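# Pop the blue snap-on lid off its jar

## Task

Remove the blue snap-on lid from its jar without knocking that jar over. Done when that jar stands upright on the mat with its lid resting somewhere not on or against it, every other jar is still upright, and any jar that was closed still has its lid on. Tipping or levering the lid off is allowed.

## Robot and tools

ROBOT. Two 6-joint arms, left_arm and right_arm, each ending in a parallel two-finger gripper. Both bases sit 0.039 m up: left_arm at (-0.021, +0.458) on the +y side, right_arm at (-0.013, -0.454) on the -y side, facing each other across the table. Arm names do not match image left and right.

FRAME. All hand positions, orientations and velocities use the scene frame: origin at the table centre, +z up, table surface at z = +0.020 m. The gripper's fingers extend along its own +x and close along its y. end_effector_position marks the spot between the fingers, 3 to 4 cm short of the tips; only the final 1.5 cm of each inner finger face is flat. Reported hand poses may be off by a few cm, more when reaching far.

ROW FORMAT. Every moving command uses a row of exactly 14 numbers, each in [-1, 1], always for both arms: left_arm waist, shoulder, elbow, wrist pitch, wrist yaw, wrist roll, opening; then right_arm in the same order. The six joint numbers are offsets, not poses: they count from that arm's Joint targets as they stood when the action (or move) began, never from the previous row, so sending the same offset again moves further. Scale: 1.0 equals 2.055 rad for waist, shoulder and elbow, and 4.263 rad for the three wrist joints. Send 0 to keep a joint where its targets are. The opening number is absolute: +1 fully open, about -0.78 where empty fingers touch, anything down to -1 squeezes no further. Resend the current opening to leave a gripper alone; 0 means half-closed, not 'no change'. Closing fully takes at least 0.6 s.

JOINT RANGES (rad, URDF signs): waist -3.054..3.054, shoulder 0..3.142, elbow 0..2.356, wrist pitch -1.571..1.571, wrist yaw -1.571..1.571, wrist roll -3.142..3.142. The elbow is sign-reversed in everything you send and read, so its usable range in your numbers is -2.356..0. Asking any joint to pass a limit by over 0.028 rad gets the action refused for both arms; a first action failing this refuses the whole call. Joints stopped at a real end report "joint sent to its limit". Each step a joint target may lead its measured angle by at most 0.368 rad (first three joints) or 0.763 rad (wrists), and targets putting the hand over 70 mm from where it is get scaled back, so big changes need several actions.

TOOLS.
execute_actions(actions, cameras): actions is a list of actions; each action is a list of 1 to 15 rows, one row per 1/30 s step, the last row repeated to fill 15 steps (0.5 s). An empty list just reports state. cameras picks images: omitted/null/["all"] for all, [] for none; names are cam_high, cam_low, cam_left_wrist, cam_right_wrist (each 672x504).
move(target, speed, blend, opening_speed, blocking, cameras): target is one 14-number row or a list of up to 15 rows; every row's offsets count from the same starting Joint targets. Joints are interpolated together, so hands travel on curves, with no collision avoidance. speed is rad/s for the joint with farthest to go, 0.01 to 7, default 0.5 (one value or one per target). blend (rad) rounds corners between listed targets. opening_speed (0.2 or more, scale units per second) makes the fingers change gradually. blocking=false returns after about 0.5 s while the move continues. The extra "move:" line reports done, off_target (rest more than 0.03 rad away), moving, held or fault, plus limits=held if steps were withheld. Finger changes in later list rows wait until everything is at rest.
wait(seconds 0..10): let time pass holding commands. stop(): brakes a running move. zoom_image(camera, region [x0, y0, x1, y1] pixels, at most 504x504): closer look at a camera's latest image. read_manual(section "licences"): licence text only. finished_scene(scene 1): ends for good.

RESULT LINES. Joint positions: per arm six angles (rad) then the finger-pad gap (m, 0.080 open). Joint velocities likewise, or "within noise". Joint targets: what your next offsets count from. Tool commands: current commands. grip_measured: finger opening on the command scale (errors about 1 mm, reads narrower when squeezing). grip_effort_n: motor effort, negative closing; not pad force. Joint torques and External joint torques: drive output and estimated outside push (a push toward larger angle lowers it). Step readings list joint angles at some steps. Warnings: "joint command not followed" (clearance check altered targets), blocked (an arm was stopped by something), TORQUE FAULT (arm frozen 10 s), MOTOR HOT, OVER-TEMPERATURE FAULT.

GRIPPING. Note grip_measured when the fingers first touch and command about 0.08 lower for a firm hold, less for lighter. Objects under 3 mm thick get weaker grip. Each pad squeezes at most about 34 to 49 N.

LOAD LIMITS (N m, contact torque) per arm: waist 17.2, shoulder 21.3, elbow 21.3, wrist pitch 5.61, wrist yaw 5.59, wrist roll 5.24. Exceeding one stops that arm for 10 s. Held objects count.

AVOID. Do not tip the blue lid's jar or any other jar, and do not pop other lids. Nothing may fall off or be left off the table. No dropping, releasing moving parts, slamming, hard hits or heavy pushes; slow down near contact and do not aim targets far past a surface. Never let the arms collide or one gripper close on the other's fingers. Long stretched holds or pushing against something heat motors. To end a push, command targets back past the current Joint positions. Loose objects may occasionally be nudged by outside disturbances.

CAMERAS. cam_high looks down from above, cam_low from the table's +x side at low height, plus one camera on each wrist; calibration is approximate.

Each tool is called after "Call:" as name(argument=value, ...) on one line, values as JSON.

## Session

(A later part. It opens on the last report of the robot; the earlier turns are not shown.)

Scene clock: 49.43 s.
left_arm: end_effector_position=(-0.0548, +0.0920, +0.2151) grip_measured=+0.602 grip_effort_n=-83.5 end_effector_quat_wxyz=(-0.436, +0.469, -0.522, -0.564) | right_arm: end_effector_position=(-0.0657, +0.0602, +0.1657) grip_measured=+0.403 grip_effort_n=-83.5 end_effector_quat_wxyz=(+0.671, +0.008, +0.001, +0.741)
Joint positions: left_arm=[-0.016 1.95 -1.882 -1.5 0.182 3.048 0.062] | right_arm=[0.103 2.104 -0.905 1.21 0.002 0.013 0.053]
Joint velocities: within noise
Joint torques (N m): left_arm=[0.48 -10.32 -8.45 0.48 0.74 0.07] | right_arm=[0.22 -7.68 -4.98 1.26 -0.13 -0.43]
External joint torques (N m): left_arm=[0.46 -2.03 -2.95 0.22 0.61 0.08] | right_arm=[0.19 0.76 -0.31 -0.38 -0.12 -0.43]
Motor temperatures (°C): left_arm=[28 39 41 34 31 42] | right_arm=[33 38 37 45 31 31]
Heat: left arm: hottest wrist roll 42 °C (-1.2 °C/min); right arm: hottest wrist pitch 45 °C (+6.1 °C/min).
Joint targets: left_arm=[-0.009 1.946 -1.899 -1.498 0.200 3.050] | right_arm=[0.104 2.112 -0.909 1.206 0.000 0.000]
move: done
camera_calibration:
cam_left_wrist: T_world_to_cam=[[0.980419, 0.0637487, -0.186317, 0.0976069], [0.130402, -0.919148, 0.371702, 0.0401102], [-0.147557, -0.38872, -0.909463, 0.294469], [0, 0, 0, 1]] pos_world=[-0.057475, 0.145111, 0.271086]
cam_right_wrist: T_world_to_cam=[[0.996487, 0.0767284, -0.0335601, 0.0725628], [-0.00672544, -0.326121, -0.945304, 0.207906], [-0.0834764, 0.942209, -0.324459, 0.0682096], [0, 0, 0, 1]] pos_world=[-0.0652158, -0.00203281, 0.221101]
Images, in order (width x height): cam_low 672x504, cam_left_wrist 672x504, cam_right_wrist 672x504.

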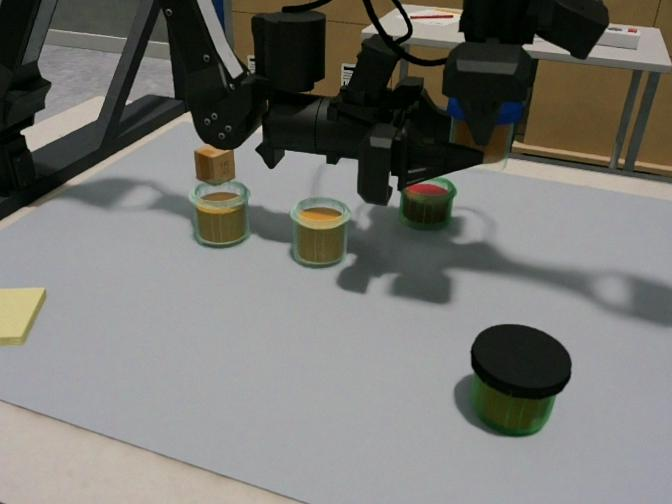

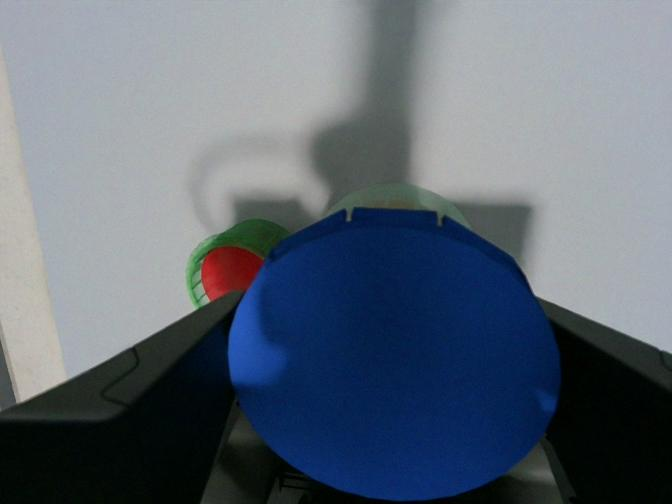

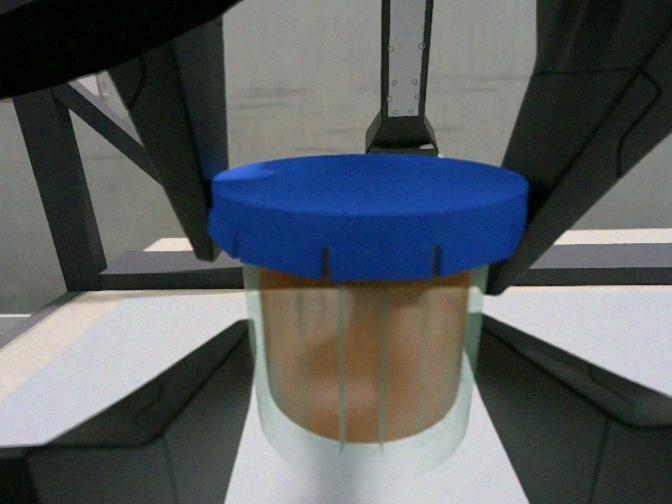

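Call:
move(target=[[0, 0, 0, 0, 0, 0, 1.0, 0, 0, 0, 0, 0, 0, 0.34], [-0.0457, 0.0094, -0.0326, -0.0112, -0.0469, -0.0223, 1.0, 0, 0, 0, 0, 0, 0, 0.34]], speed=0.5, opening_speed=1.0, cameras=["cam_right_wrist", "cam_low", "cam_left_wrist"])

Scene clock: 65.20 s.
left_arm: end_effector_position=(-0.0593, +0.0908, +0.2282) grip_measured=+0.997 grip_effort_n=17.4 end_effector_quat_wxyz=(-0.472, +0.524, -0.487, -0.515) | right_arm: end_effector_position=(-0.0663, +0.0604, +0.1563) grip_measured=+0.403 grip_effort_n=-83.5 end_effector_quat_wxyz=(+0.670, -0.005, +0.006, +0.742)
Joint positions: left_arm=[-0.101 1.955 -1.951 -1.543 0.002 2.957 0.08] | right_arm=[0.103 2.118 -0.905 1.197 0.001 0.002 0.053]
Joint velocities: within noise
Joint torques (N m): left_arm=[-0.08 -8.53 -8 0.19 -0.06 -0.09] | right_arm=[0.04 -9.07 -4.91 2.28 -0.08 -0.08]
External joint torques (N m): left_arm=[-0.11 -0.22 -2.53 -0.1 -0.08 -0.09] | right_arm=[-0.03 -0.58 -0.28 0.64 -0.08 -0.08]
Motor temperatures (°C): left_arm=[28 42 42 33 32 42] | right_arm=[33 40 37 45 31 31]
Heat: left arm: hottest shoulder 42 °C (+10.1 °C/min); right arm: hottest wrist pitch 45 °C (+5.1 °C/min).
Joint targets: left_arm=[-0.103 1.965 -1.966 -1.546 0.000 2.955] | right_arm=[0.104 2.112 -0.909 1.206 0.000 0.000]
move: done
camera_calibration:
cam_left_wrist: T_world_to_cam=[[0.997549, 0.0689521, -0.011865, 0.0652427], [0.067717, -0.908859, 0.41157, 0.0209485], [0.0175951, -0.411365, -0.911301, 0.3175], [0, 0, 0, 1]] pos_world=[-0.0720878, 0.145149, 0.281491]
cam_right_wrist: T_world_to_cam=[[0.99672, 0.0779414, -0.0217696, 0.070948], [0.00688425, -0.349702, -0.936836, 0.2001], [-0.0806312, 0.933613, -0.349091, 0.0694348], [0, 0, 0, 1]] pos_world=[-0.0664943, -0.000379776, 0.213244]
Images, in order (width x height): cam_low 672x504, cam_left_wrist 672x504, cam_right_wrist 672x504.

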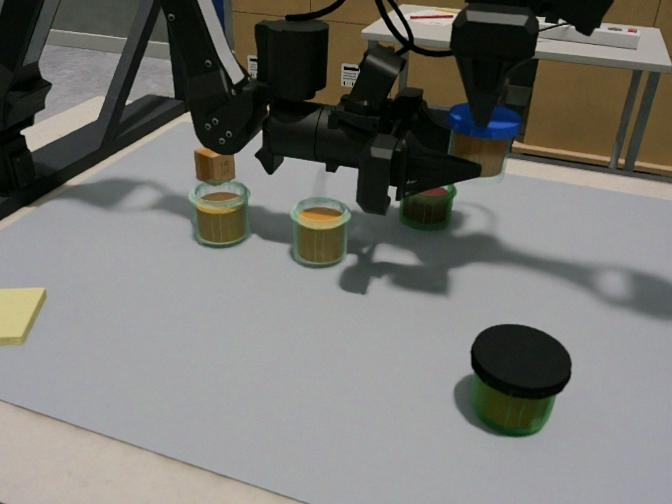

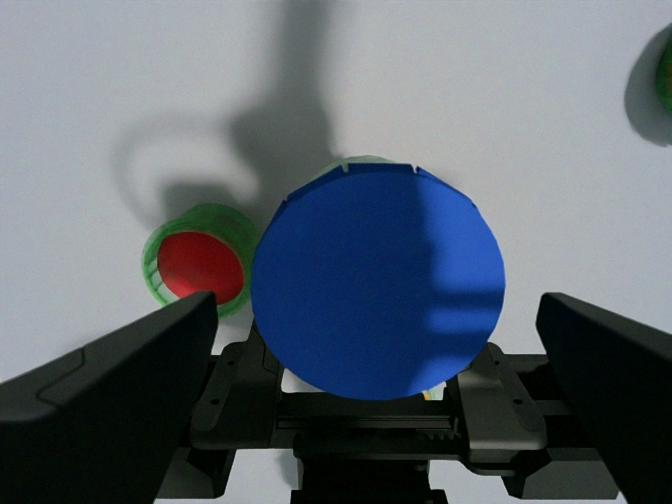

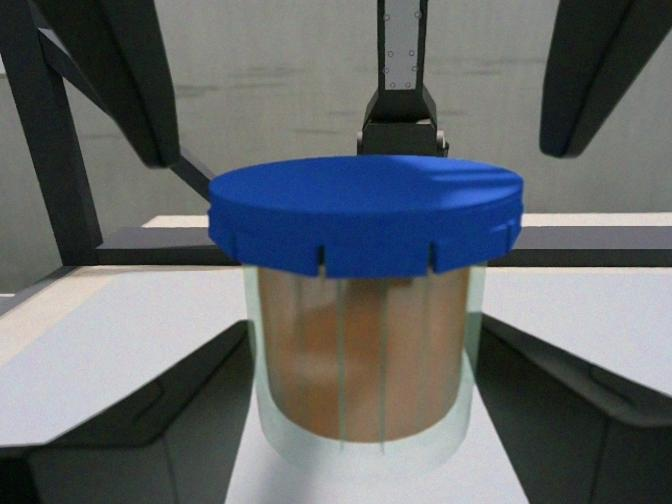

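Call:
move(target=[[0, -0.0044, 0.0409, 0.01, 0, 0, 1.0, 0, 0, 0, 0, 0, 0, 0.34], [0, -0.0044, 0.0409, 0.01, 0, 0, 0.57, 0, 0, 0, 0, 0, 0, 0.34]], speed=0.3, opening_speed=0.6, cameras=["cam_right_wrist", "cam_left_wrist"])

Scene clock: 68.60 s.
left_arm: end_effector_position=(-0.0591, +0.0919, +0.2144) grip_measured=+0.615 grip_effort_n=-83.5 end_effector_quat_wxyz=(-0.477, +0.520, -0.481, -0.519) | right_arm: end_effector_position=(-0.0663, +0.0604, +0.1563) grip_measured=+0.403 grip_effort_n=-83.5 end_effector_quat_wxyz=(+0.670, -0.005, +0.006, +0.742)
Joint positions: left_arm=[-0.101 1.955 -1.896 -1.506 0.002 2.957 0.063] | right_arm=[0.103 2.118 -0.905 1.197 0.001 0.001 0.053]
Joint velocities: within noise
Joint torques (N m): left_arm=[-0.15 -9.67 -4.62 0.54 -0.05 -0.07] | right_arm=[0.03 -9.06 -4.94 2.28 -0.07 -0.09]
External joint torques (N m): left_arm=[-0.19 -1.27 0.9 0.28 -0.06 -0.08] | right_arm=[0.01 -0.73 -0.39 0.67 -0.07 -0.1]
Motor temperatures (°C): left_arm=[28 43 42 33 32 42] | right_arm=[33 42 37 46 31 31]
Heat: left arm: hottest shoulder 43 °C (+11.1 °C/min); right arm: hottest wrist pitch 46 °C (+5.0 °C/min).
Joint targets: left_arm=[-0.103 1.956 -1.882 -1.504 0.000 2.955] | right_arm=[0.104 2.112 -0.909 1.206 0.000 0.000]
move: done
camera_calibration:
cam_left_wrist: T_world_to_cam=[[0.997549, 0.069467, -0.00835586, 0.0639642], [0.0671094, -0.916163, 0.395147, 0.0316788], [0.0197944, -0.39474, -0.91858, 0.305566], [0, 0, 0, 1]] pos_world=[-0.0719819, 0.145198, 0.268703]
cam_right_wrist: T_world_to_cam=[[0.996726, 0.0779569, -0.0214476, 0.0708792], [0.00719036, -0.349678, -0.936842, 0.200122], [-0.080533, 0.933621, -0.349094, 0.069442], [0, 0, 0, 1]] pos_world=[-0.0664937, -0.000379717, 0.213245]
Images, in order (width x height): cam_left_wrist 672x504, cam_right_wrist 672x504.

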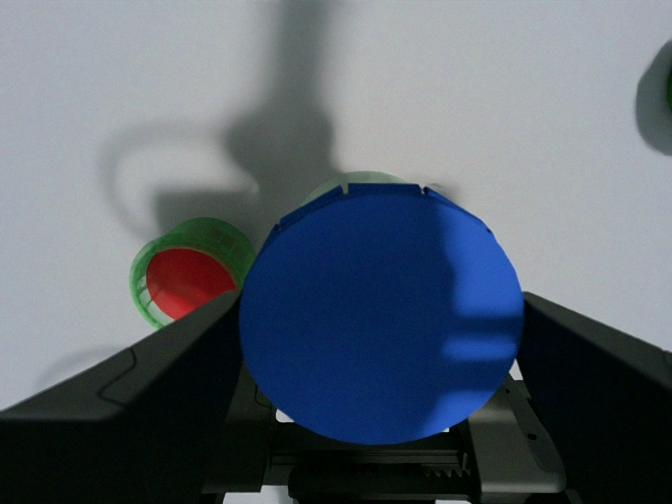

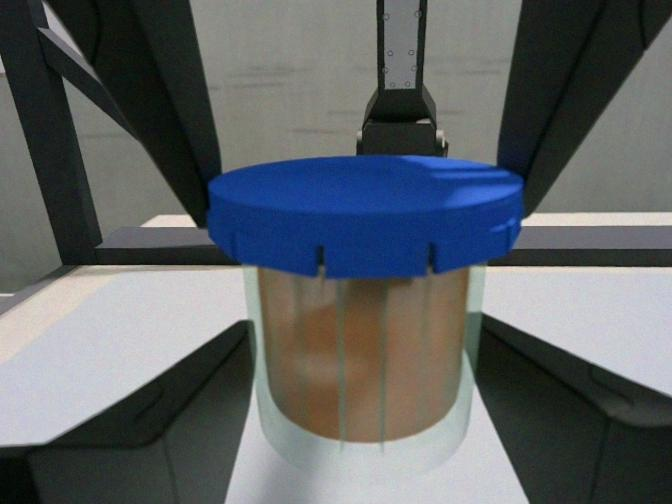

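Call:
move(target=[0.0229, -0.001, -0.0219, -0.0044, 0.0235, 0.0110, 0.55, 0, 0, 0, 0, 0, 0, 0.34], speed=0.25, cameras=["cam_right_wrist"])

Scene clock: 70.43 s.
left_arm: end_effector_position=(-0.0574, +0.0917, +0.2188) grip_measured=+0.615 grip_effort_n=-83.5 end_effector_quat_wxyz=(-0.456, +0.495, -0.502, -0.544) | right_arm: end_effector_position=(-0.0669, +0.0604, +0.1571) grip_measured=+0.403 grip_effort_n=-83.5 end_effector_quat_wxyz=(+0.669, -0.004, +0.004, +0.743)
Joint positions: left_arm=[-0.058 1.955 -1.911 -1.519 0.095 2.999 0.063] | right_arm=[0.104 2.118 -0.905 1.2 0 0 0.053]
Joint velocities: within noise
Joint torques (N m): left_arm=[0.21 -9.96 -8.36 0.12 0.24 0.09] | right_arm=[0.04 -9.06 -5.06 2.01 -0.03 -0.05]
External joint torques (N m): left_arm=[0.26 -1.51 -2.84 -0.12 0.16 0.1] | right_arm=[0.02 -0.52 -0.4 0.37 -0.03 -0.05]
Motor temperatures (°C): left_arm=[28 43 42 33 32 42] | right_arm=[33 43 37 46 31 31]
Heat: left arm: hottest shoulder 43 °C (+11.1 °C/min); right arm: hottest wrist pitch 46 °C (+5.0 °C/min).
Joint targets: left_arm=[-0.056 1.954 -1.927 -1.522 0.100 3.002] | right_arm=[0.104 2.112 -0.909 1.206 -0.001 0.000]
move: done
camera_calibration:
cam_right_wrist: T_world_to_cam=[[0.996552, 0.0803268, -0.0207616, 0.0712517], [0.00837271, -0.346332, -0.938075, 0.200881], [-0.082543, 0.934667, -0.345811, 0.0689221], [0, 0, 0, 1]] pos_world=[-0.0669989, -0.000571171, 0.213754]
Images, in order (width x height): cam_right_wrist 672x504.

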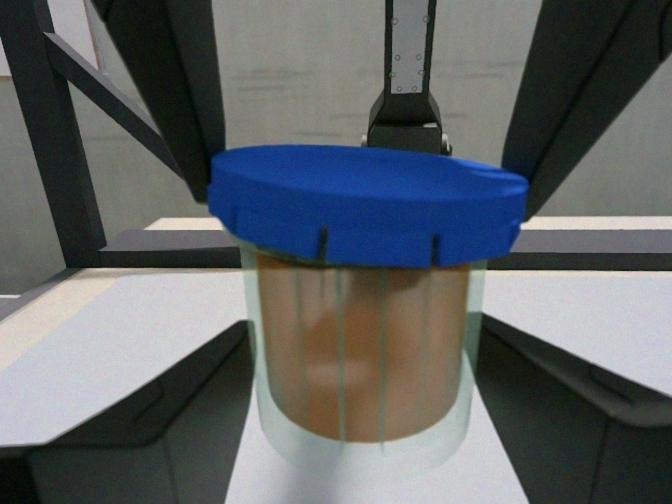

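Call:
zoom_image(camera="cam_right_wrist", region=[190, 130, 550, 330])

Scaled by 1.400.

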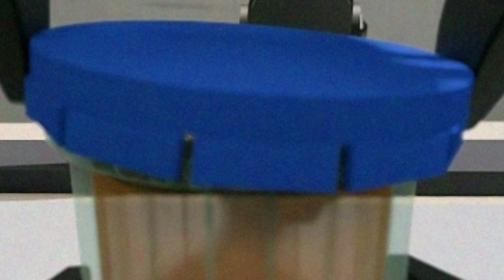

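Call:
move(target=[[0.0345, 0.001, -0.01426, -0.0064, 0.0352, 0.0167, 0.55, 0, 0, 0, 0, 0, 0, 0.34], [0.0114, -0.0175, -0.0238, -0.0059, 0.0117, 0.0061, 0.55, 0, 0, 0, 0, 0, 0, 0.34]], speed=0.25, cameras=["cam_right_wrist", "cam_low", "cam_left_wrist"])

Scene clock: 73.33 s.
left_arm: end_effector_position=(-0.0554, +0.0914, +0.2428) grip_measured=+0.615 grip_effort_n=-83.5 end_effector_quat_wxyz=(-0.428, +0.490, -0.531, -0.543) | right_arm: end_effector_position=(-0.0675, +0.0603, +0.1568) grip_measured=+0.403 grip_effort_n=-83.5 end_effector_quat_wxyz=(+0.669, -0.005, +0.005, +0.743)
Joint positions: left_arm=[-0.029 1.926 -1.963 -1.546 0.152 3.03 0.063] | right_arm=[0.105 2.118 -0.905 1.199 0 0 0.053]
Joint velocities: within noise
Joint torques (N m): left_arm=[-0.21 -10.55 -7.89 0.33 0.04 -0.1] | right_arm=[-0.05 -9.12 -4.94 2.1 -0.02 -0.05]
External joint torques (N m): left_arm=[-0.2 -2.39 -2.41 0 -0.07 -0.09] | right_arm=[-0.08 -0.52 -0.23 0.43 -0.02 -0.05]
Motor temperatures (°C): left_arm=[28 44 42 33 32 42] | right_arm=[33 44 37 46 31 31]
Heat: left arm: hottest shoulder 44 °C (+11.1 °C/min); right arm: hottest wrist pitch 46 °C (+5.1 °C/min).
Joint targets: left_arm=[-0.032 1.918 -1.976 -1.547 0.150 3.028] | right_arm=[0.104 2.112 -0.909 1.206 0.000 0.000]
move: done
camera_calibration:
cam_left_wrist: T_world_to_cam=[[0.98511, 0.058287, -0.161743, 0.0981123], [0.123116, -0.895819, 0.427025, 0.0133269], [-0.120003, -0.44058, -0.889656, 0.320787], [0, 0, 0, 1]] pos_world=[-0.0597968, 0.147552, 0.295569]
cam_right_wrist: T_world_to_cam=[[0.996464, 0.0814165, -0.0207336, 0.0717373], [0.00887561, -0.347417, -0.937669, 0.20064], [-0.0835449, 0.934169, -0.346912, 0.068979], [0, 0, 0, 1]] pos_world=[-0.0675016, -0.000572662, 0.213551]
Images, in order (width x height): cam_low 672x504, cam_left_wrist 672x504, cam_right_wrist 672x504.

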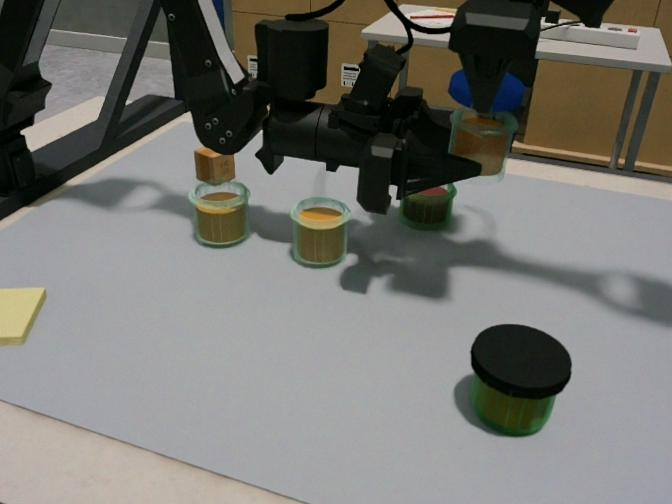

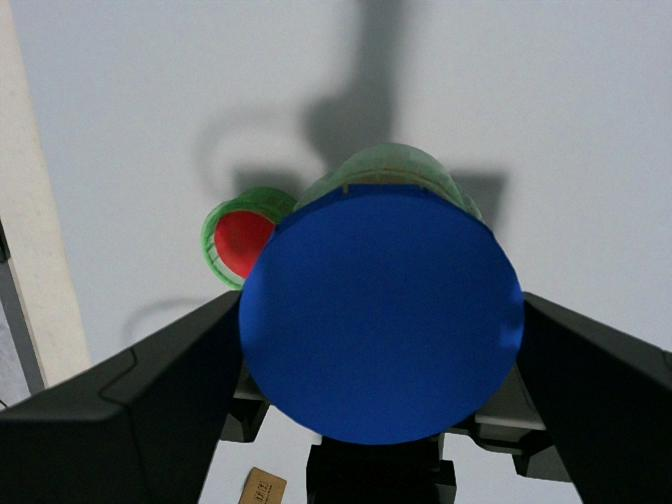

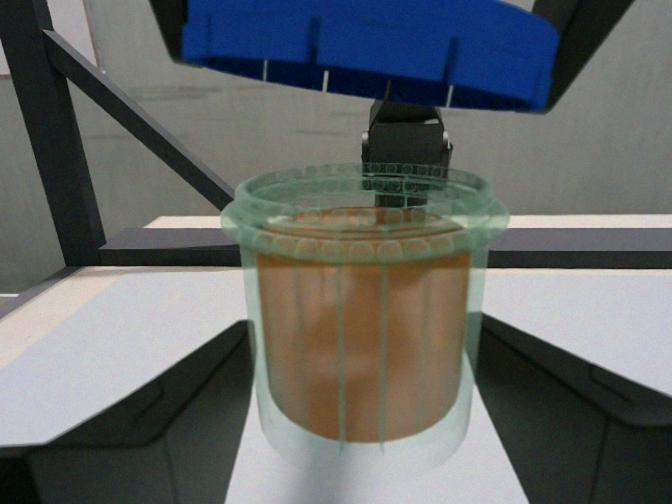

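Call:
move(target=[[-0.0418, -0.0355, 0.0506, 0.0005, -0.0352, -0.0171, 0.55, 0, 0, 0, 0, 0, 0, 0.34], [-0.09, -0.1255, 0.1796, 0.0112, -0.0352, -0.0171, 0.55, 0, 0, 0, 0, 0, 0, 0.34], [-0.1586, -0.1864, 0.4482, 0.1044, -0.0352, -0.0171, 0.55, 0, 0, 0, 0, 0, 0, 0.34], [-0.1586, -0.1418, 0.5374, 0.1665, -0.0352, -0.0171, 0.55, 0, 0, 0, 0, 0, 0, 0.34]], speed=[0.5, 0.7, 0.8, 0.4], blend=[0.05, 0.05, 0.05, 0], cameras=["cam_low", "cam_left_wrist", "cam_right_wrist"])

Scene clock: 78.17 s.
left_arm: end_effector_position=(-0.1096, +0.2209, +0.0679) grip_measured=+0.615 grip_effort_n=-83.5 end_effector_quat_wxyz=(-0.543, +0.453, -0.540, -0.457) | right_arm: end_effector_position=(-0.0675, +0.0603, +0.1568) grip_measured=+0.403 grip_effort_n=-83.5 end_effector_quat_wxyz=(+0.669, -0.005, +0.005, +0.743)
Joint positions: left_arm=[-0.354 1.62 -0.884 -0.841 0.002 2.957 0.063] | right_arm=[0.105 2.118 -0.905 1.199 0 0 0.053]
Joint velocities: within noise
Joint torques (N m): left_arm=[-0.31 -5.49 -4.08 0.56 -0.06 -0.08] | right_arm=[-0.09 -9.07 -4.95 2.1 -0.02 -0.02]
External joint torques (N m): left_arm=[-0.27 -0.08 0.96 0.32 -0.07 -0.08] | right_arm=[-0.17 -0.53 -0.29 0.44 -0.01 -0.03]
Motor temperatures (°C): left_arm=[28 44 41 33 32 42] | right_arm=[33 46 37 46 31 31]
Heat: left arm: hottest shoulder 44 °C (+11.2 °C/min); right arm: hottest shoulder 46 °C (+9.1 °C/min).
Joint targets: left_arm=[-0.358 1.626 -0.871 -0.838 0.000 2.955] | right_arm=[0.104 2.112 -0.909 1.206 0.000 0.000]
move: done
camera_calibration:
cam_left_wrist: T_world_to_cam=[[0.983089, -0.18302, -0.00627997, 0.158241], [-0.166586, -0.908008, 0.384409, 0.184544], [-0.0760566, -0.376862, -0.923142, 0.208698], [0, 0, 0, 1]] pos_world=[-0.10895, 0.275179, 0.122712]
cam_right_wrist: T_world_to_cam=[[0.996464, 0.0814165, -0.0207336, 0.0717373], [0.00887561, -0.347417, -0.937669, 0.20064], [-0.0835449, 0.934169, -0.346912, 0.068979], [0, 0, 0, 1]] pos_world=[-0.0675016, -0.000572662, 0.213551]
Images, in order (width x height): cam_low 672x504, cam_left_wrist 672x504, cam_right_wrist 672x504.

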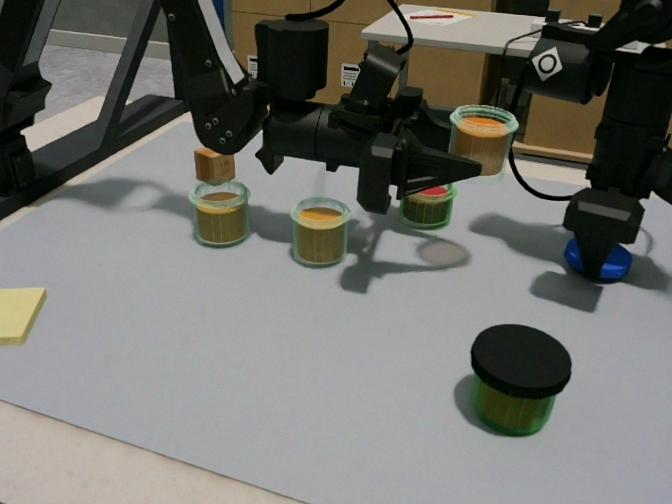

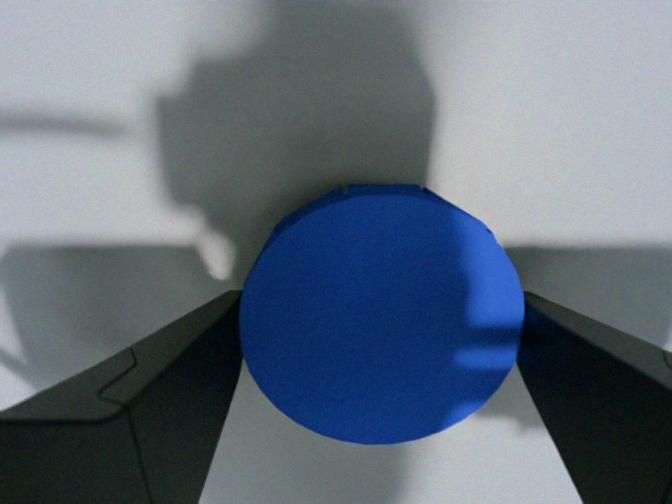

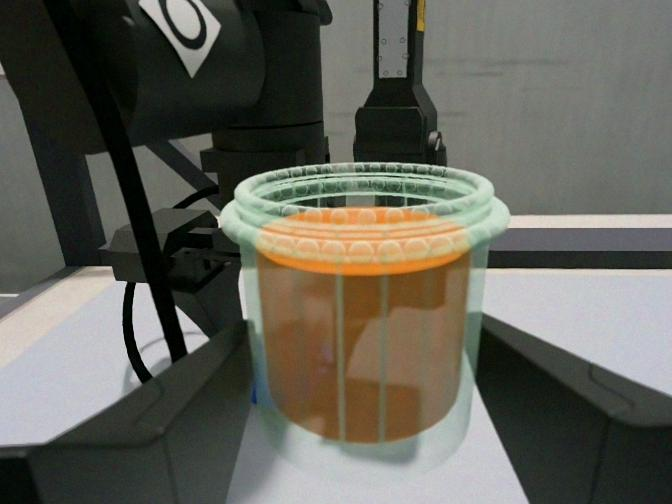

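Call:
zoom_image(camera="cam_low", region=[540, 190, 660, 310])

Scaled by 4.200.

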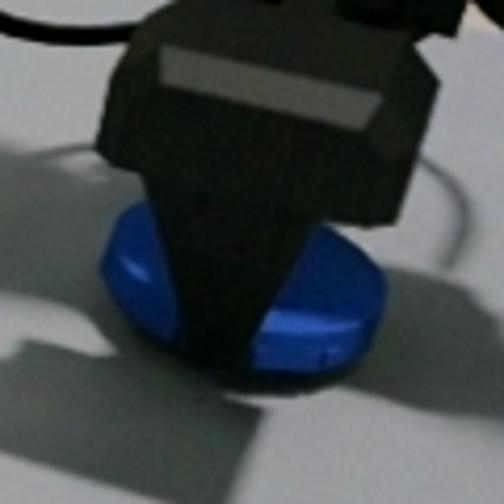

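Call:
move(target=[[0, 0.0050, 0.0057, 0.0052, 0, 0, 0.55, 0, 0, 0, 0, 0, 0, 0.34], [0, 0.0050, 0.0057, 0.0052, 0, 0, 0.75, 0, 0, 0, 0, 0, 0, 0.34]], speed=0.15, opening_speed=0.6, cameras=["cam_low", "cam_left_wrist"])

Scene clock: 81.03 s.
left_arm: end_effector_position=(-0.1097, +0.2208, +0.0631) grip_measured=+0.746 grip_effort_n=17.0 end_effector_quat_wxyz=(-0.543, +0.453, -0.540, -0.456) | right_arm: end_effector_position=(-0.0675, +0.0603, +0.1568) grip_measured=+0.403 grip_effort_n=-83.5 end_effector_quat_wxyz=(+0.669, -0.005, +0.005, +0.743)
Joint positions: left_arm=[-0.354 1.63 -0.872 -0.818 0.002 2.957 0.069] | right_arm=[0.105 2.118 -0.905 1.199 0 0 0.053]
Joint velocities: within noise
Joint torques (N m): left_arm=[-0.27 -5.36 -4.05 0.55 -0.07 -0.08] | right_arm=[-0.08 -9.02 -5.12 2.12 0.01 -0.08]
External joint torques (N m): left_arm=[-0.25 0 0.87 0.32 -0.08 -0.08] | right_arm=[-0.14 -0.41 -0.42 0.45 0.01 -0.08]
Motor temperatures (°C): left_arm=[28 43 41 33 32 42] | right_arm=[33 47 37 46 31 31]
Heat: left arm: hottest shoulder 43 °C (+10.2 °C/min); right arm: hottest shoulder 47 °C (+10.2 °C/min).
Joint targets: left_arm=[-0.358 1.637 -0.860 -0.816 0.000 2.955] | right_arm=[0.104 2.112 -0.909 1.206 0.000 0.000]
move: done
camera_calibration:
cam_left_wrist: T_world_to_cam=[[0.983093, -0.182993, -0.00652111, 0.158214], [-0.166385, -0.907604, 0.38545, 0.186122], [-0.0764533, -0.377848, -0.922706, 0.204312], [0, 0, 0, 1]] pos_world=[-0.108951, 0.275076, 0.117811]
Images, in order (width x height): cam_low 672x504, cam_left_wrist 672x504.

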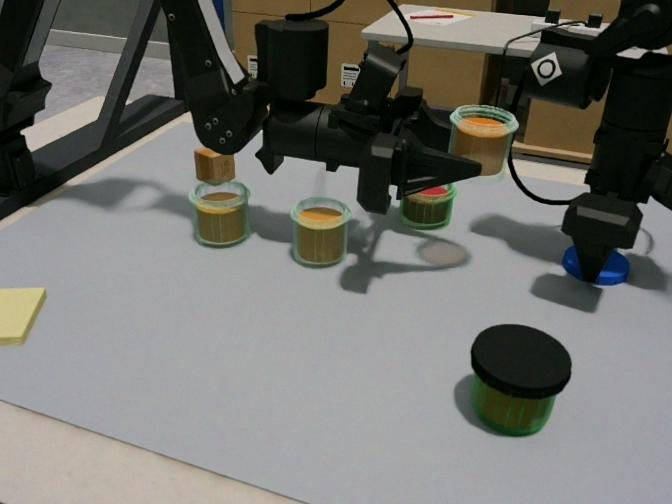

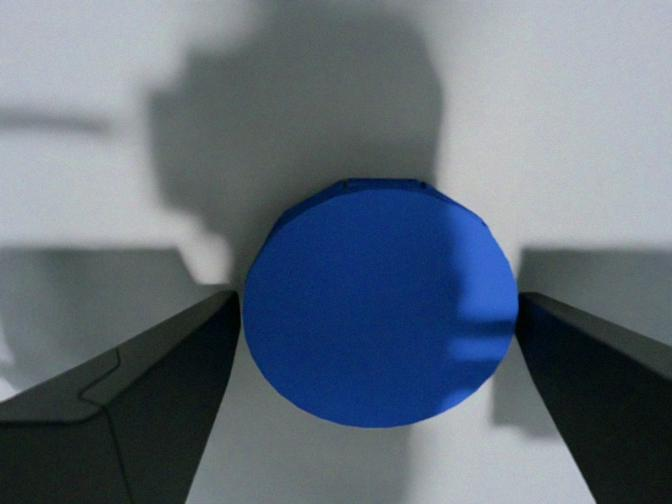

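Call:
move(target=[[0, 0, 0, 0, 0, 0, 1.0, 0, 0, 0, 0, 0, 0, 0.34], [0, -0.0423, -0.0696, -0.0467, 0, 0, 1.0, 0, 0, 0, 0, 0, 0, 0.34], [0.0686, 0.0112, -0.3635, -0.1602, 0, 0, 1.0, 0, 0, 0, 0, 0, 0, 0.34], [0.1236, 0.1426, -0.5304, -0.1705, 0, 0, 1.0, 0, 0, 0, 0, 0, 0, 0.34]], speed=[0.5, 0.5, 1.0, 0.6], blend=[0, 0.05, 0.05, 0], cameras=["cam_low", "cam_left_wrist", "cam_right_wrist"])

Scene clock: 85.33 s.
left_arm: end_effector_position=(-0.0607, +0.0959, +0.2362) grip_measured=+0.997 grip_effort_n=17.4 end_effector_quat_wxyz=(-0.468, +0.528, -0.494, -0.509) | right_arm: end_effector_position=(-0.0675, +0.0603, +0.1568) grip_measured=+0.403 grip_effort_n=-83.5 end_effector_quat_wxyz=(+0.669, -0.005, +0.005, +0.743)
Joint positions: left_arm=[-0.106 1.921 -1.935 -1.539 0.001 2.957 0.08] | right_arm=[0.105 2.118 -0.905 1.199 0 0 0.053]
Joint velocities: within noise
Joint torques (N m): left_arm=[0.16 -8.17 -8.12 0.23 -0.02 -0.08] | right_arm=[-0.19 -9.05 -4.95 2.07 -0.04 -0.05]
External joint torques (N m): left_arm=[0.17 -0.12 -2.65 -0.09 -0.03 -0.08] | right_arm=[-0.27 -0.44 -0.25 0.4 -0.03 -0.05]
Motor temperatures (°C): left_arm=[28 42 40 33 31 42] | right_arm=[33 48 37 46 31 31]
Heat: left arm: hottest shoulder 42 °C (+9.1 °C/min); right arm: hottest shoulder 48 °C (+11.1 °C/min).
Joint targets: left_arm=[-0.104 1.930 -1.950 -1.542 0.000 2.955] | right_arm=[0.104 2.112 -0.909 1.206 0.000 0.000]
move: done
camera_calibration:
cam_left_wrist: T_world_to_cam=[[0.997884, 0.0633707, -0.0145243, 0.0675274], [0.0634275, -0.899883, 0.431495, 0.0164733], [0.014274, -0.431503, -0.901998, 0.326392], [0, 0, 0, 1]] pos_world=[-0.0730883, 0.151384, 0.288278]
cam_right_wrist: T_world_to_cam=[[0.996464, 0.0814165, -0.0207336, 0.0717373], [0.00887561, -0.347417, -0.937669, 0.20064], [-0.0835449, 0.934169, -0.346912, 0.068979], [0, 0, 0, 1]] pos_world=[-0.0675016, -0.000572662, 0.213551]
Images, in order (width x height): cam_low 672x504, cam_left_wrist 672x504, cam_right_wrist 672x504.

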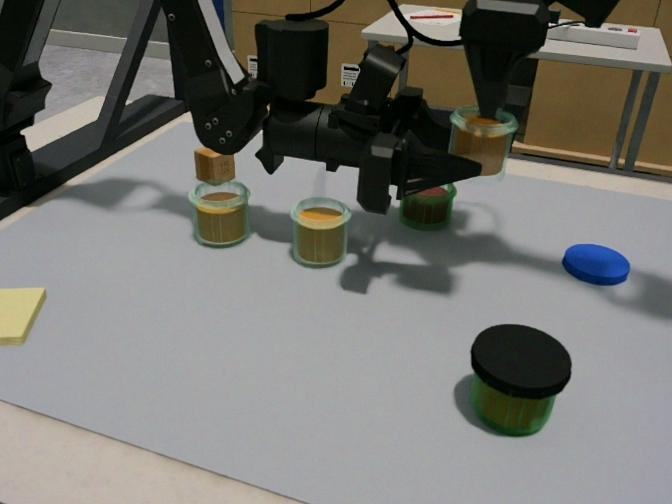

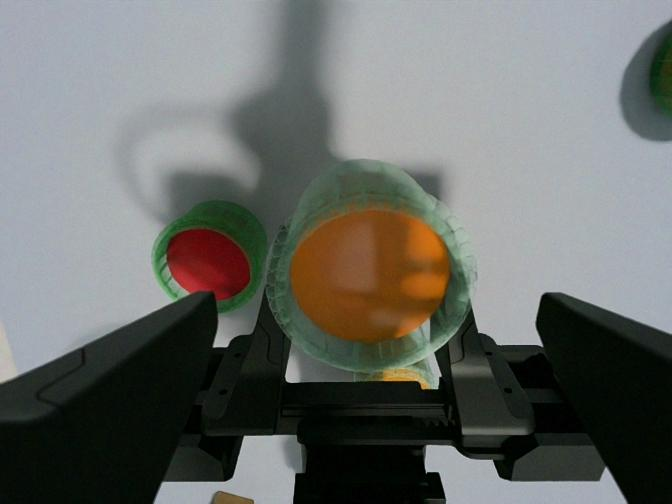

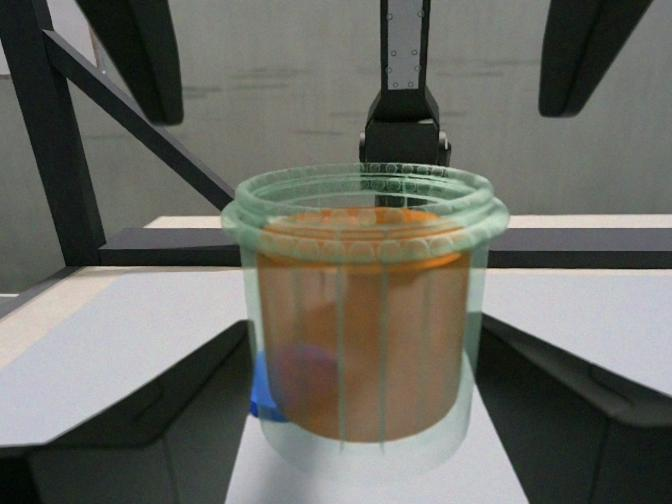

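Call:
move(target=[[0, 0.0024, 0.0691, 0.0209, 0, 0, 1.0, 0, 0, 0, 0, 0, 0, 0.34], [0, 0.0024, 0.0691, 0.0209, 0, 0, 0.52, 0, 0, 0, 0, 0, 0, 0.34]], speed=0.3, opening_speed=0.6, cameras=["cam_low", "cam_left_wrist", "cam_right_wrist"])

Scene clock: 87.83 s.
left_arm: end_effector_position=(-0.0607, +0.0962, +0.2056) grip_measured=+0.539 grip_effort_n=-83.5 end_effector_quat_wxyz=(-0.478, +0.520, -0.484, -0.517) | right_arm: end_effector_position=(-0.0673, +0.0603, +0.1568) grip_measured=+0.403 grip_effort_n=-83.5 end_effector_quat_wxyz=(+0.669, -0.005, +0.005, +0.743)
Joint positions: left_arm=[-0.106 1.927 -1.822 -1.455 0.001 2.957 0.059] | right_arm=[0.105 2.118 -0.905 1.199 0 0 0.053]
Joint velocities: within noise
Joint torques (N m): left_arm=[0.08 -8.67 -4.64 0.57 -0.04 -0.08] | right_arm=[-0.03 -9.05 -4.95 2.09 -0.05 -0.04]
External joint torques (N m): left_arm=[0.1 -0.45 0.96 0.27 -0.05 -0.08] | right_arm=[-0.05 -0.49 -0.28 0.43 -0.05 -0.04]
Motor temperatures (°C): left_arm=[28 43 40 33 31 42] | right_arm=[33 49 37 46 31 31]
Heat: left arm: hottest shoulder 43 °C (+9.0 °C/min); right arm: hottest shoulder 49 °C (+12.0 °C/min).
Joint targets: left_arm=[-0.104 1.935 -1.808 -1.453 0.000 2.955] | right_arm=[0.104 2.112 -0.909 1.206 0.000 0.000]
move: done
camera_calibration:
cam_left_wrist: T_world_to_cam=[[0.997928, 0.0638042, -0.00829771, 0.0657232], [0.0618109, -0.914862, 0.399007, 0.0379766], [0.017867, -0.398693, -0.91691, 0.299057], [0, 0, 0, 1]] pos_world=[-0.0732776, 0.149782, 0.259601]
cam_right_wrist: T_world_to_cam=[[0.996491, 0.081095, -0.0207193, 0.0715357], [0.00877481, -0.347395, -0.937678, 0.200634], [-0.0832388, 0.934206, -0.346888, 0.0690115], [0, 0, 0, 1]] pos_world=[-0.0673008, -0.000572836, 0.213551]
Images, in order (width x height): cam_low 672x504, cam_left_wrist 672x504, cam_right_wrist 672x504.

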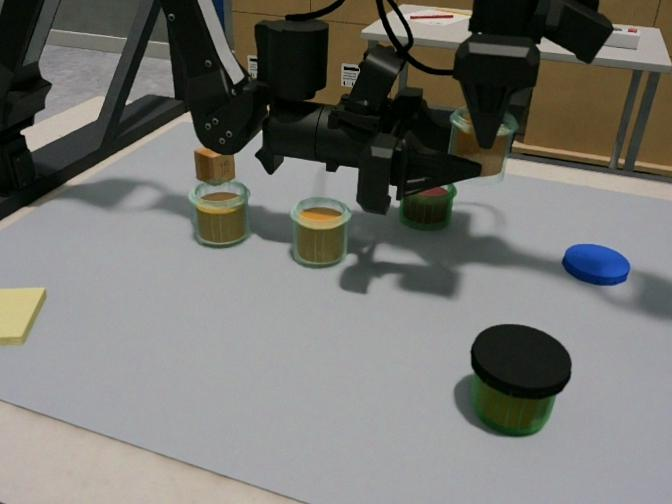

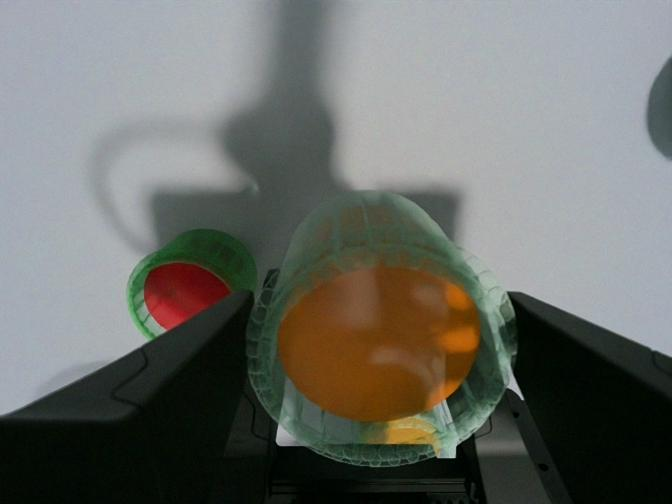

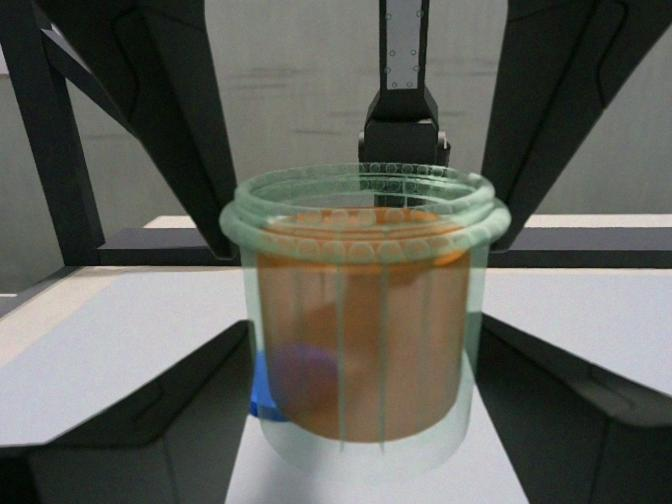

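Call:
move(target=[[0, 0, 0, 0, 0, 0, 0.46, 0, 0, 0, 0, 0, 0, 1.0], [0, 0, 0, 0, 0, 0, 0.46, 0, -0.0516, 0.1071, 0.0239, 0, 0, 1.0], [0, 0.0153, 0.1715, 0.0887, 0, 0, 0.46, 0, -0.1017, 0.2102, 0.0495, 0, 0, 1.0]], speed=[0.3, 0.4, 0.35], blend=[0, 0.02, 0], opening_speed=1.0, cameras=["cam_low", "cam_left_wrist", "cam_right_wrist"])

Scene clock: 92.53 s.
left_arm: end_effector_position=(-0.0606, +0.0970, +0.1031) grip_measured=+0.539 grip_effort_n=-83.5 end_effector_quat_wxyz=(-0.483, +0.516, -0.479, -0.520) | right_arm: end_effector_position=(-0.0572, -0.0364, +0.1519) grip_measured=+1.000 grip_effort_n=14.2 end_effector_quat_wxyz=(+0.669, -0.008, +0.007, +0.743)
Joint positions: left_arm=[-0.106 1.965 -1.464 -1.078 0.001 2.957 0.059] | right_arm=[0.105 1.916 -0.482 1.412 0 0 0.08]
Joint velocities: within noise
Joint torques (N m): left_arm=[0.17 -9.62 -5.07 0.53 -0.03 -0.05] | right_arm=[-0.02 -7.42 -3.14 1.94 -0.02 -0.05]
External joint torques (N m): left_arm=[0.18 -1.24 0.42 0.27 -0.05 -0.05] | right_arm=[-0.02 -1.31 0.48 0.31 -0.02 -0.05]
Motor temperatures (°C): left_arm=[28 43 40 33 31 42] | right_arm=[33 49 37 47 31 31]
Heat: left arm: hottest shoulder 43 °C (+9.1 °C/min); right arm: hottest shoulder 49 °C (+12.1 °C/min). Fold the right arm in close to its base, or ease its load, before you think long.
Joint targets: left_arm=[-0.104 1.966 -1.455 -1.075 0.000 2.955] | right_arm=[0.104 1.903 -0.477 1.417 0.000 0.000]
MOTOR HOT: the shoulder of the right arm reports 49 °C; the controller stops that arm at 95 °C. To cool a motor, set the load down, stop pushing, or move to a pose that needs little force.
move: done
camera_calibration:
cam_left_wrist: T_world_to_cam=[[0.997946, 0.0638439, -0.00531751, 0.0644094], [0.0610052, -0.921659, 0.383174, 0.0818301], [0.0195624, -0.382711, -0.923661, 0.204649], [0, 0, 0, 1]] pos_world=[-0.0732725, 0.149629, 0.158013]
cam_right_wrist: T_world_to_cam=[[0.996509, 0.0809298, -0.0205178, 0.069223], [0.0095702, -0.354854, -0.934873, 0.161713], [-0.0829399, 0.931412, -0.35439, 0.159512], [0, 0, 0, 1]] pos_world=[-0.0572991, -0.0967884, 0.209131]
Images, in order (width x height): cam_low 672x504, cam_left_wrist 672x504, cam_right_wrist 672x504.

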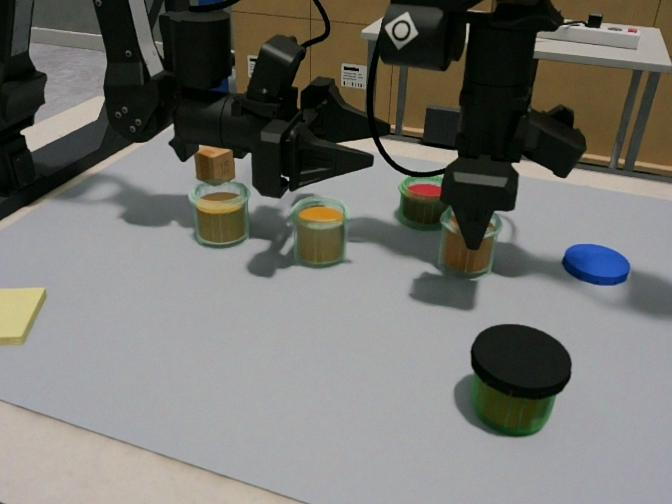

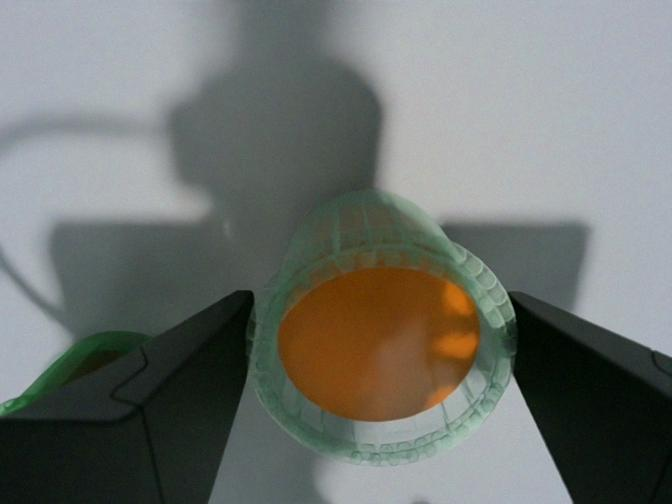

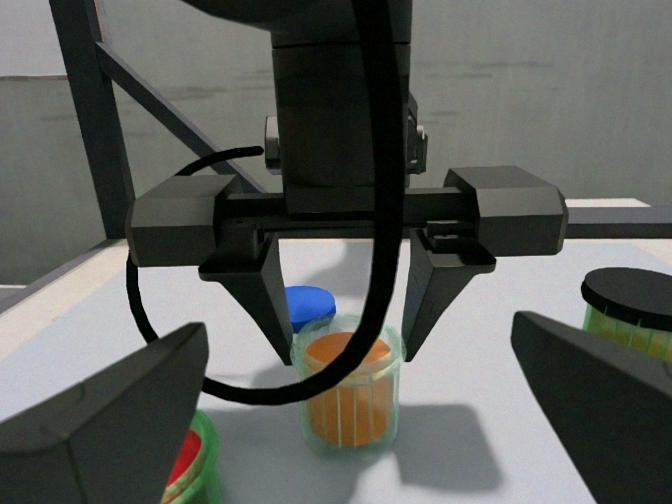

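Call:
zoom_image(camera="cam_low", region=[400, 190, 520, 300])

Call:
zoom_image(camera="cam_right_wrist", region=[260, 300, 440, 480])

Scaled by 4.200.

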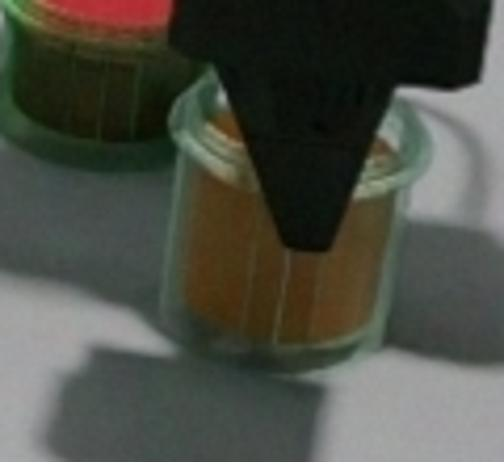

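Scaled by 2.800.

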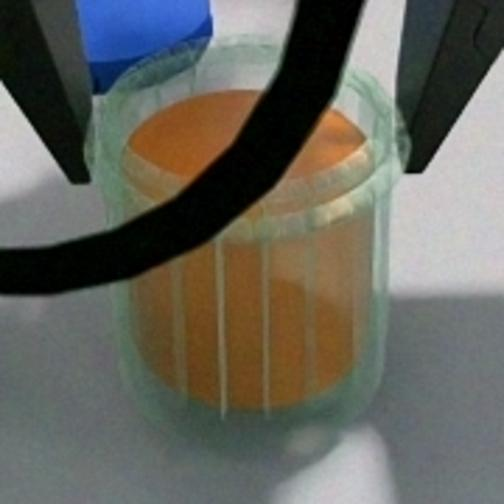

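Call:
move(target=[0, 0.0021, 0.0058, 0.0039, 0, 0, 0.46, 0, -0.1946, -0.1557, -0.0978, 0, 0, 1.0], speed=0.5, cameras=["cam_low"])

Scene clock: 94.43 s.
left_arm: end_effector_position=(-0.0606, +0.0968, +0.1022) grip_measured=+0.539 grip_effort_n=-83.5 end_effector_quat_wxyz=(-0.482, +0.517, -0.479, -0.520) | right_arm: end_effector_position=(-0.0583, -0.0264, +0.1846) grip_measured=+1.000 grip_effort_n=14.2 end_effector_quat_wxyz=(+0.669, +0.012, -0.010, +0.743)
Joint positions: left_arm=[-0.106 1.965 -1.46 -1.072 0.001 2.957 0.059] | right_arm=[0.105 1.833 -0.535 1.329 0 0 0.08]
Joint velocities: within noise
Joint torques (N m): left_arm=[0.18 -9.49 -5.01 0.55 -0.03 -0.07] | right_arm=[-0.1 -5.7 -3.75 1.68 -0.01 -0.06]
External joint torques (N m): left_arm=[0.18 -1.09 0.44 0.32 -0.05 -0.07] | right_arm=[-0.11 0.45 0.5 0.06 -0.01 -0.06]
Motor temperatures (°C): left_arm=[28 43 39 33 31 42] | right_arm=[33 49 37 47 31 31]
Heat: left arm: hottest shoulder 43 °C (+8.1 °C/min); right arm: hottest shoulder 49 °C (+11.1 °C/min). Fold the right arm in close to its base, or ease its load, before you think long.
Joint targets: left_arm=[-0.104 1.968 -1.451 -1.070 0.000 2.955] | right_arm=[0.105 1.838 -0.531 1.331 0.000 0.000]
MOTOR HOT: still on. The shoulder of the right arm reports 49 °C.
move: held (right_arm; a check stopped the path); limits=held; right_arm: the shoulder is farthest, 0.330 rad from its target
joint command not followed: on one or more control steps a check withheld the commanded joint targets of the right arm, and it was not sent them on those steps.
cause: the commanded joint targets, or the way to them, would bring a part of the robot too close to another arm (this arm's gripper and a part of the left arm just beyond the wrist pitch, along the way the arms are being sent, or toward where that arm still pushes).
Images, in order (width x height): cam_low 672x504.

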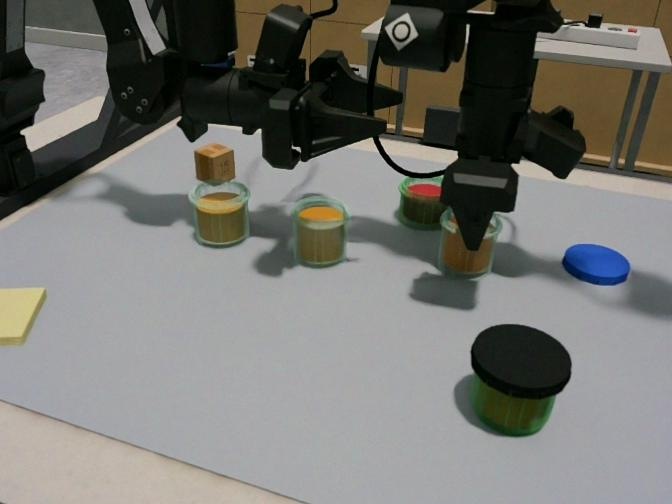

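Call:
move(target=[0, 0.0021, 0.0058, 0.0039, 0, 0, 0.46, 0, 0, 0, 0, 0, 0, 1.0], speed=0.1, cameras=["cam_low"])

Scene clock: 95.40 s.
left_arm: end_effector_position=(-0.0605, +0.0962, +0.1004) grip_measured=+0.539 grip_effort_n=-83.5 end_effector_quat_wxyz=(-0.481, +0.518, -0.481, -0.519) | right_arm: end_effector_position=(-0.0583, -0.0264, +0.1846) grip_measured=+1.000 grip_effort_n=13.7 end_effector_quat_wxyz=(+0.669, +0.012, -0.010, +0.743)
Joint positions: left_arm=[-0.106 1.965 -1.453 -1.06 0.001 2.957 0.059] | right_arm=[0.105 1.833 -0.535 1.329 0 0 0.08]
Joint velocities: within noise
Joint torques (N m): left_arm=[0.18 -8.75 -4.44 0.91 -0.01 -0.05] | right_arm=[-0.05 -5.66 -3.76 1.7 -0.05 -0.03]
External joint torques (N m): left_arm=[0.24 -0.46 0.93 0.68 -0.03 -0.05] | right_arm=[-0.09 0.47 0.47 0.09 -0.04 -0.03]
Motor temperatures (°C): left_arm=[28 43 39 33 31 42] | right_arm=[33 49 37 47 31 31]
Heat: left arm: hottest shoulder 43 °C (+8.1 °C/min); right arm: hottest shoulder 49 °C (+11.1 °C/min). Fold the right arm in close to its base, or ease its load, before you think long.
Joint targets: left_arm=[-0.104 1.972 -1.439 -1.053 0.000 2.955] | right_arm=[0.105 1.838 -0.531 1.331 0.000 0.000]
MOTOR HOT: still on. The shoulder of the right arm reports 49 °C.
move: done
Images, in order (width x height): cam_low 672x504.

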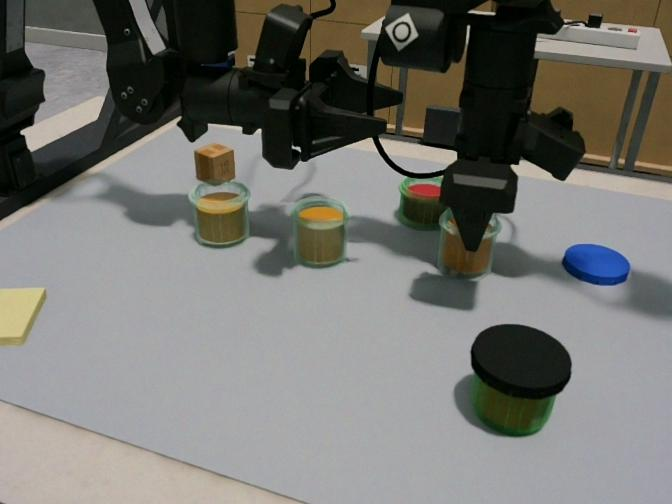

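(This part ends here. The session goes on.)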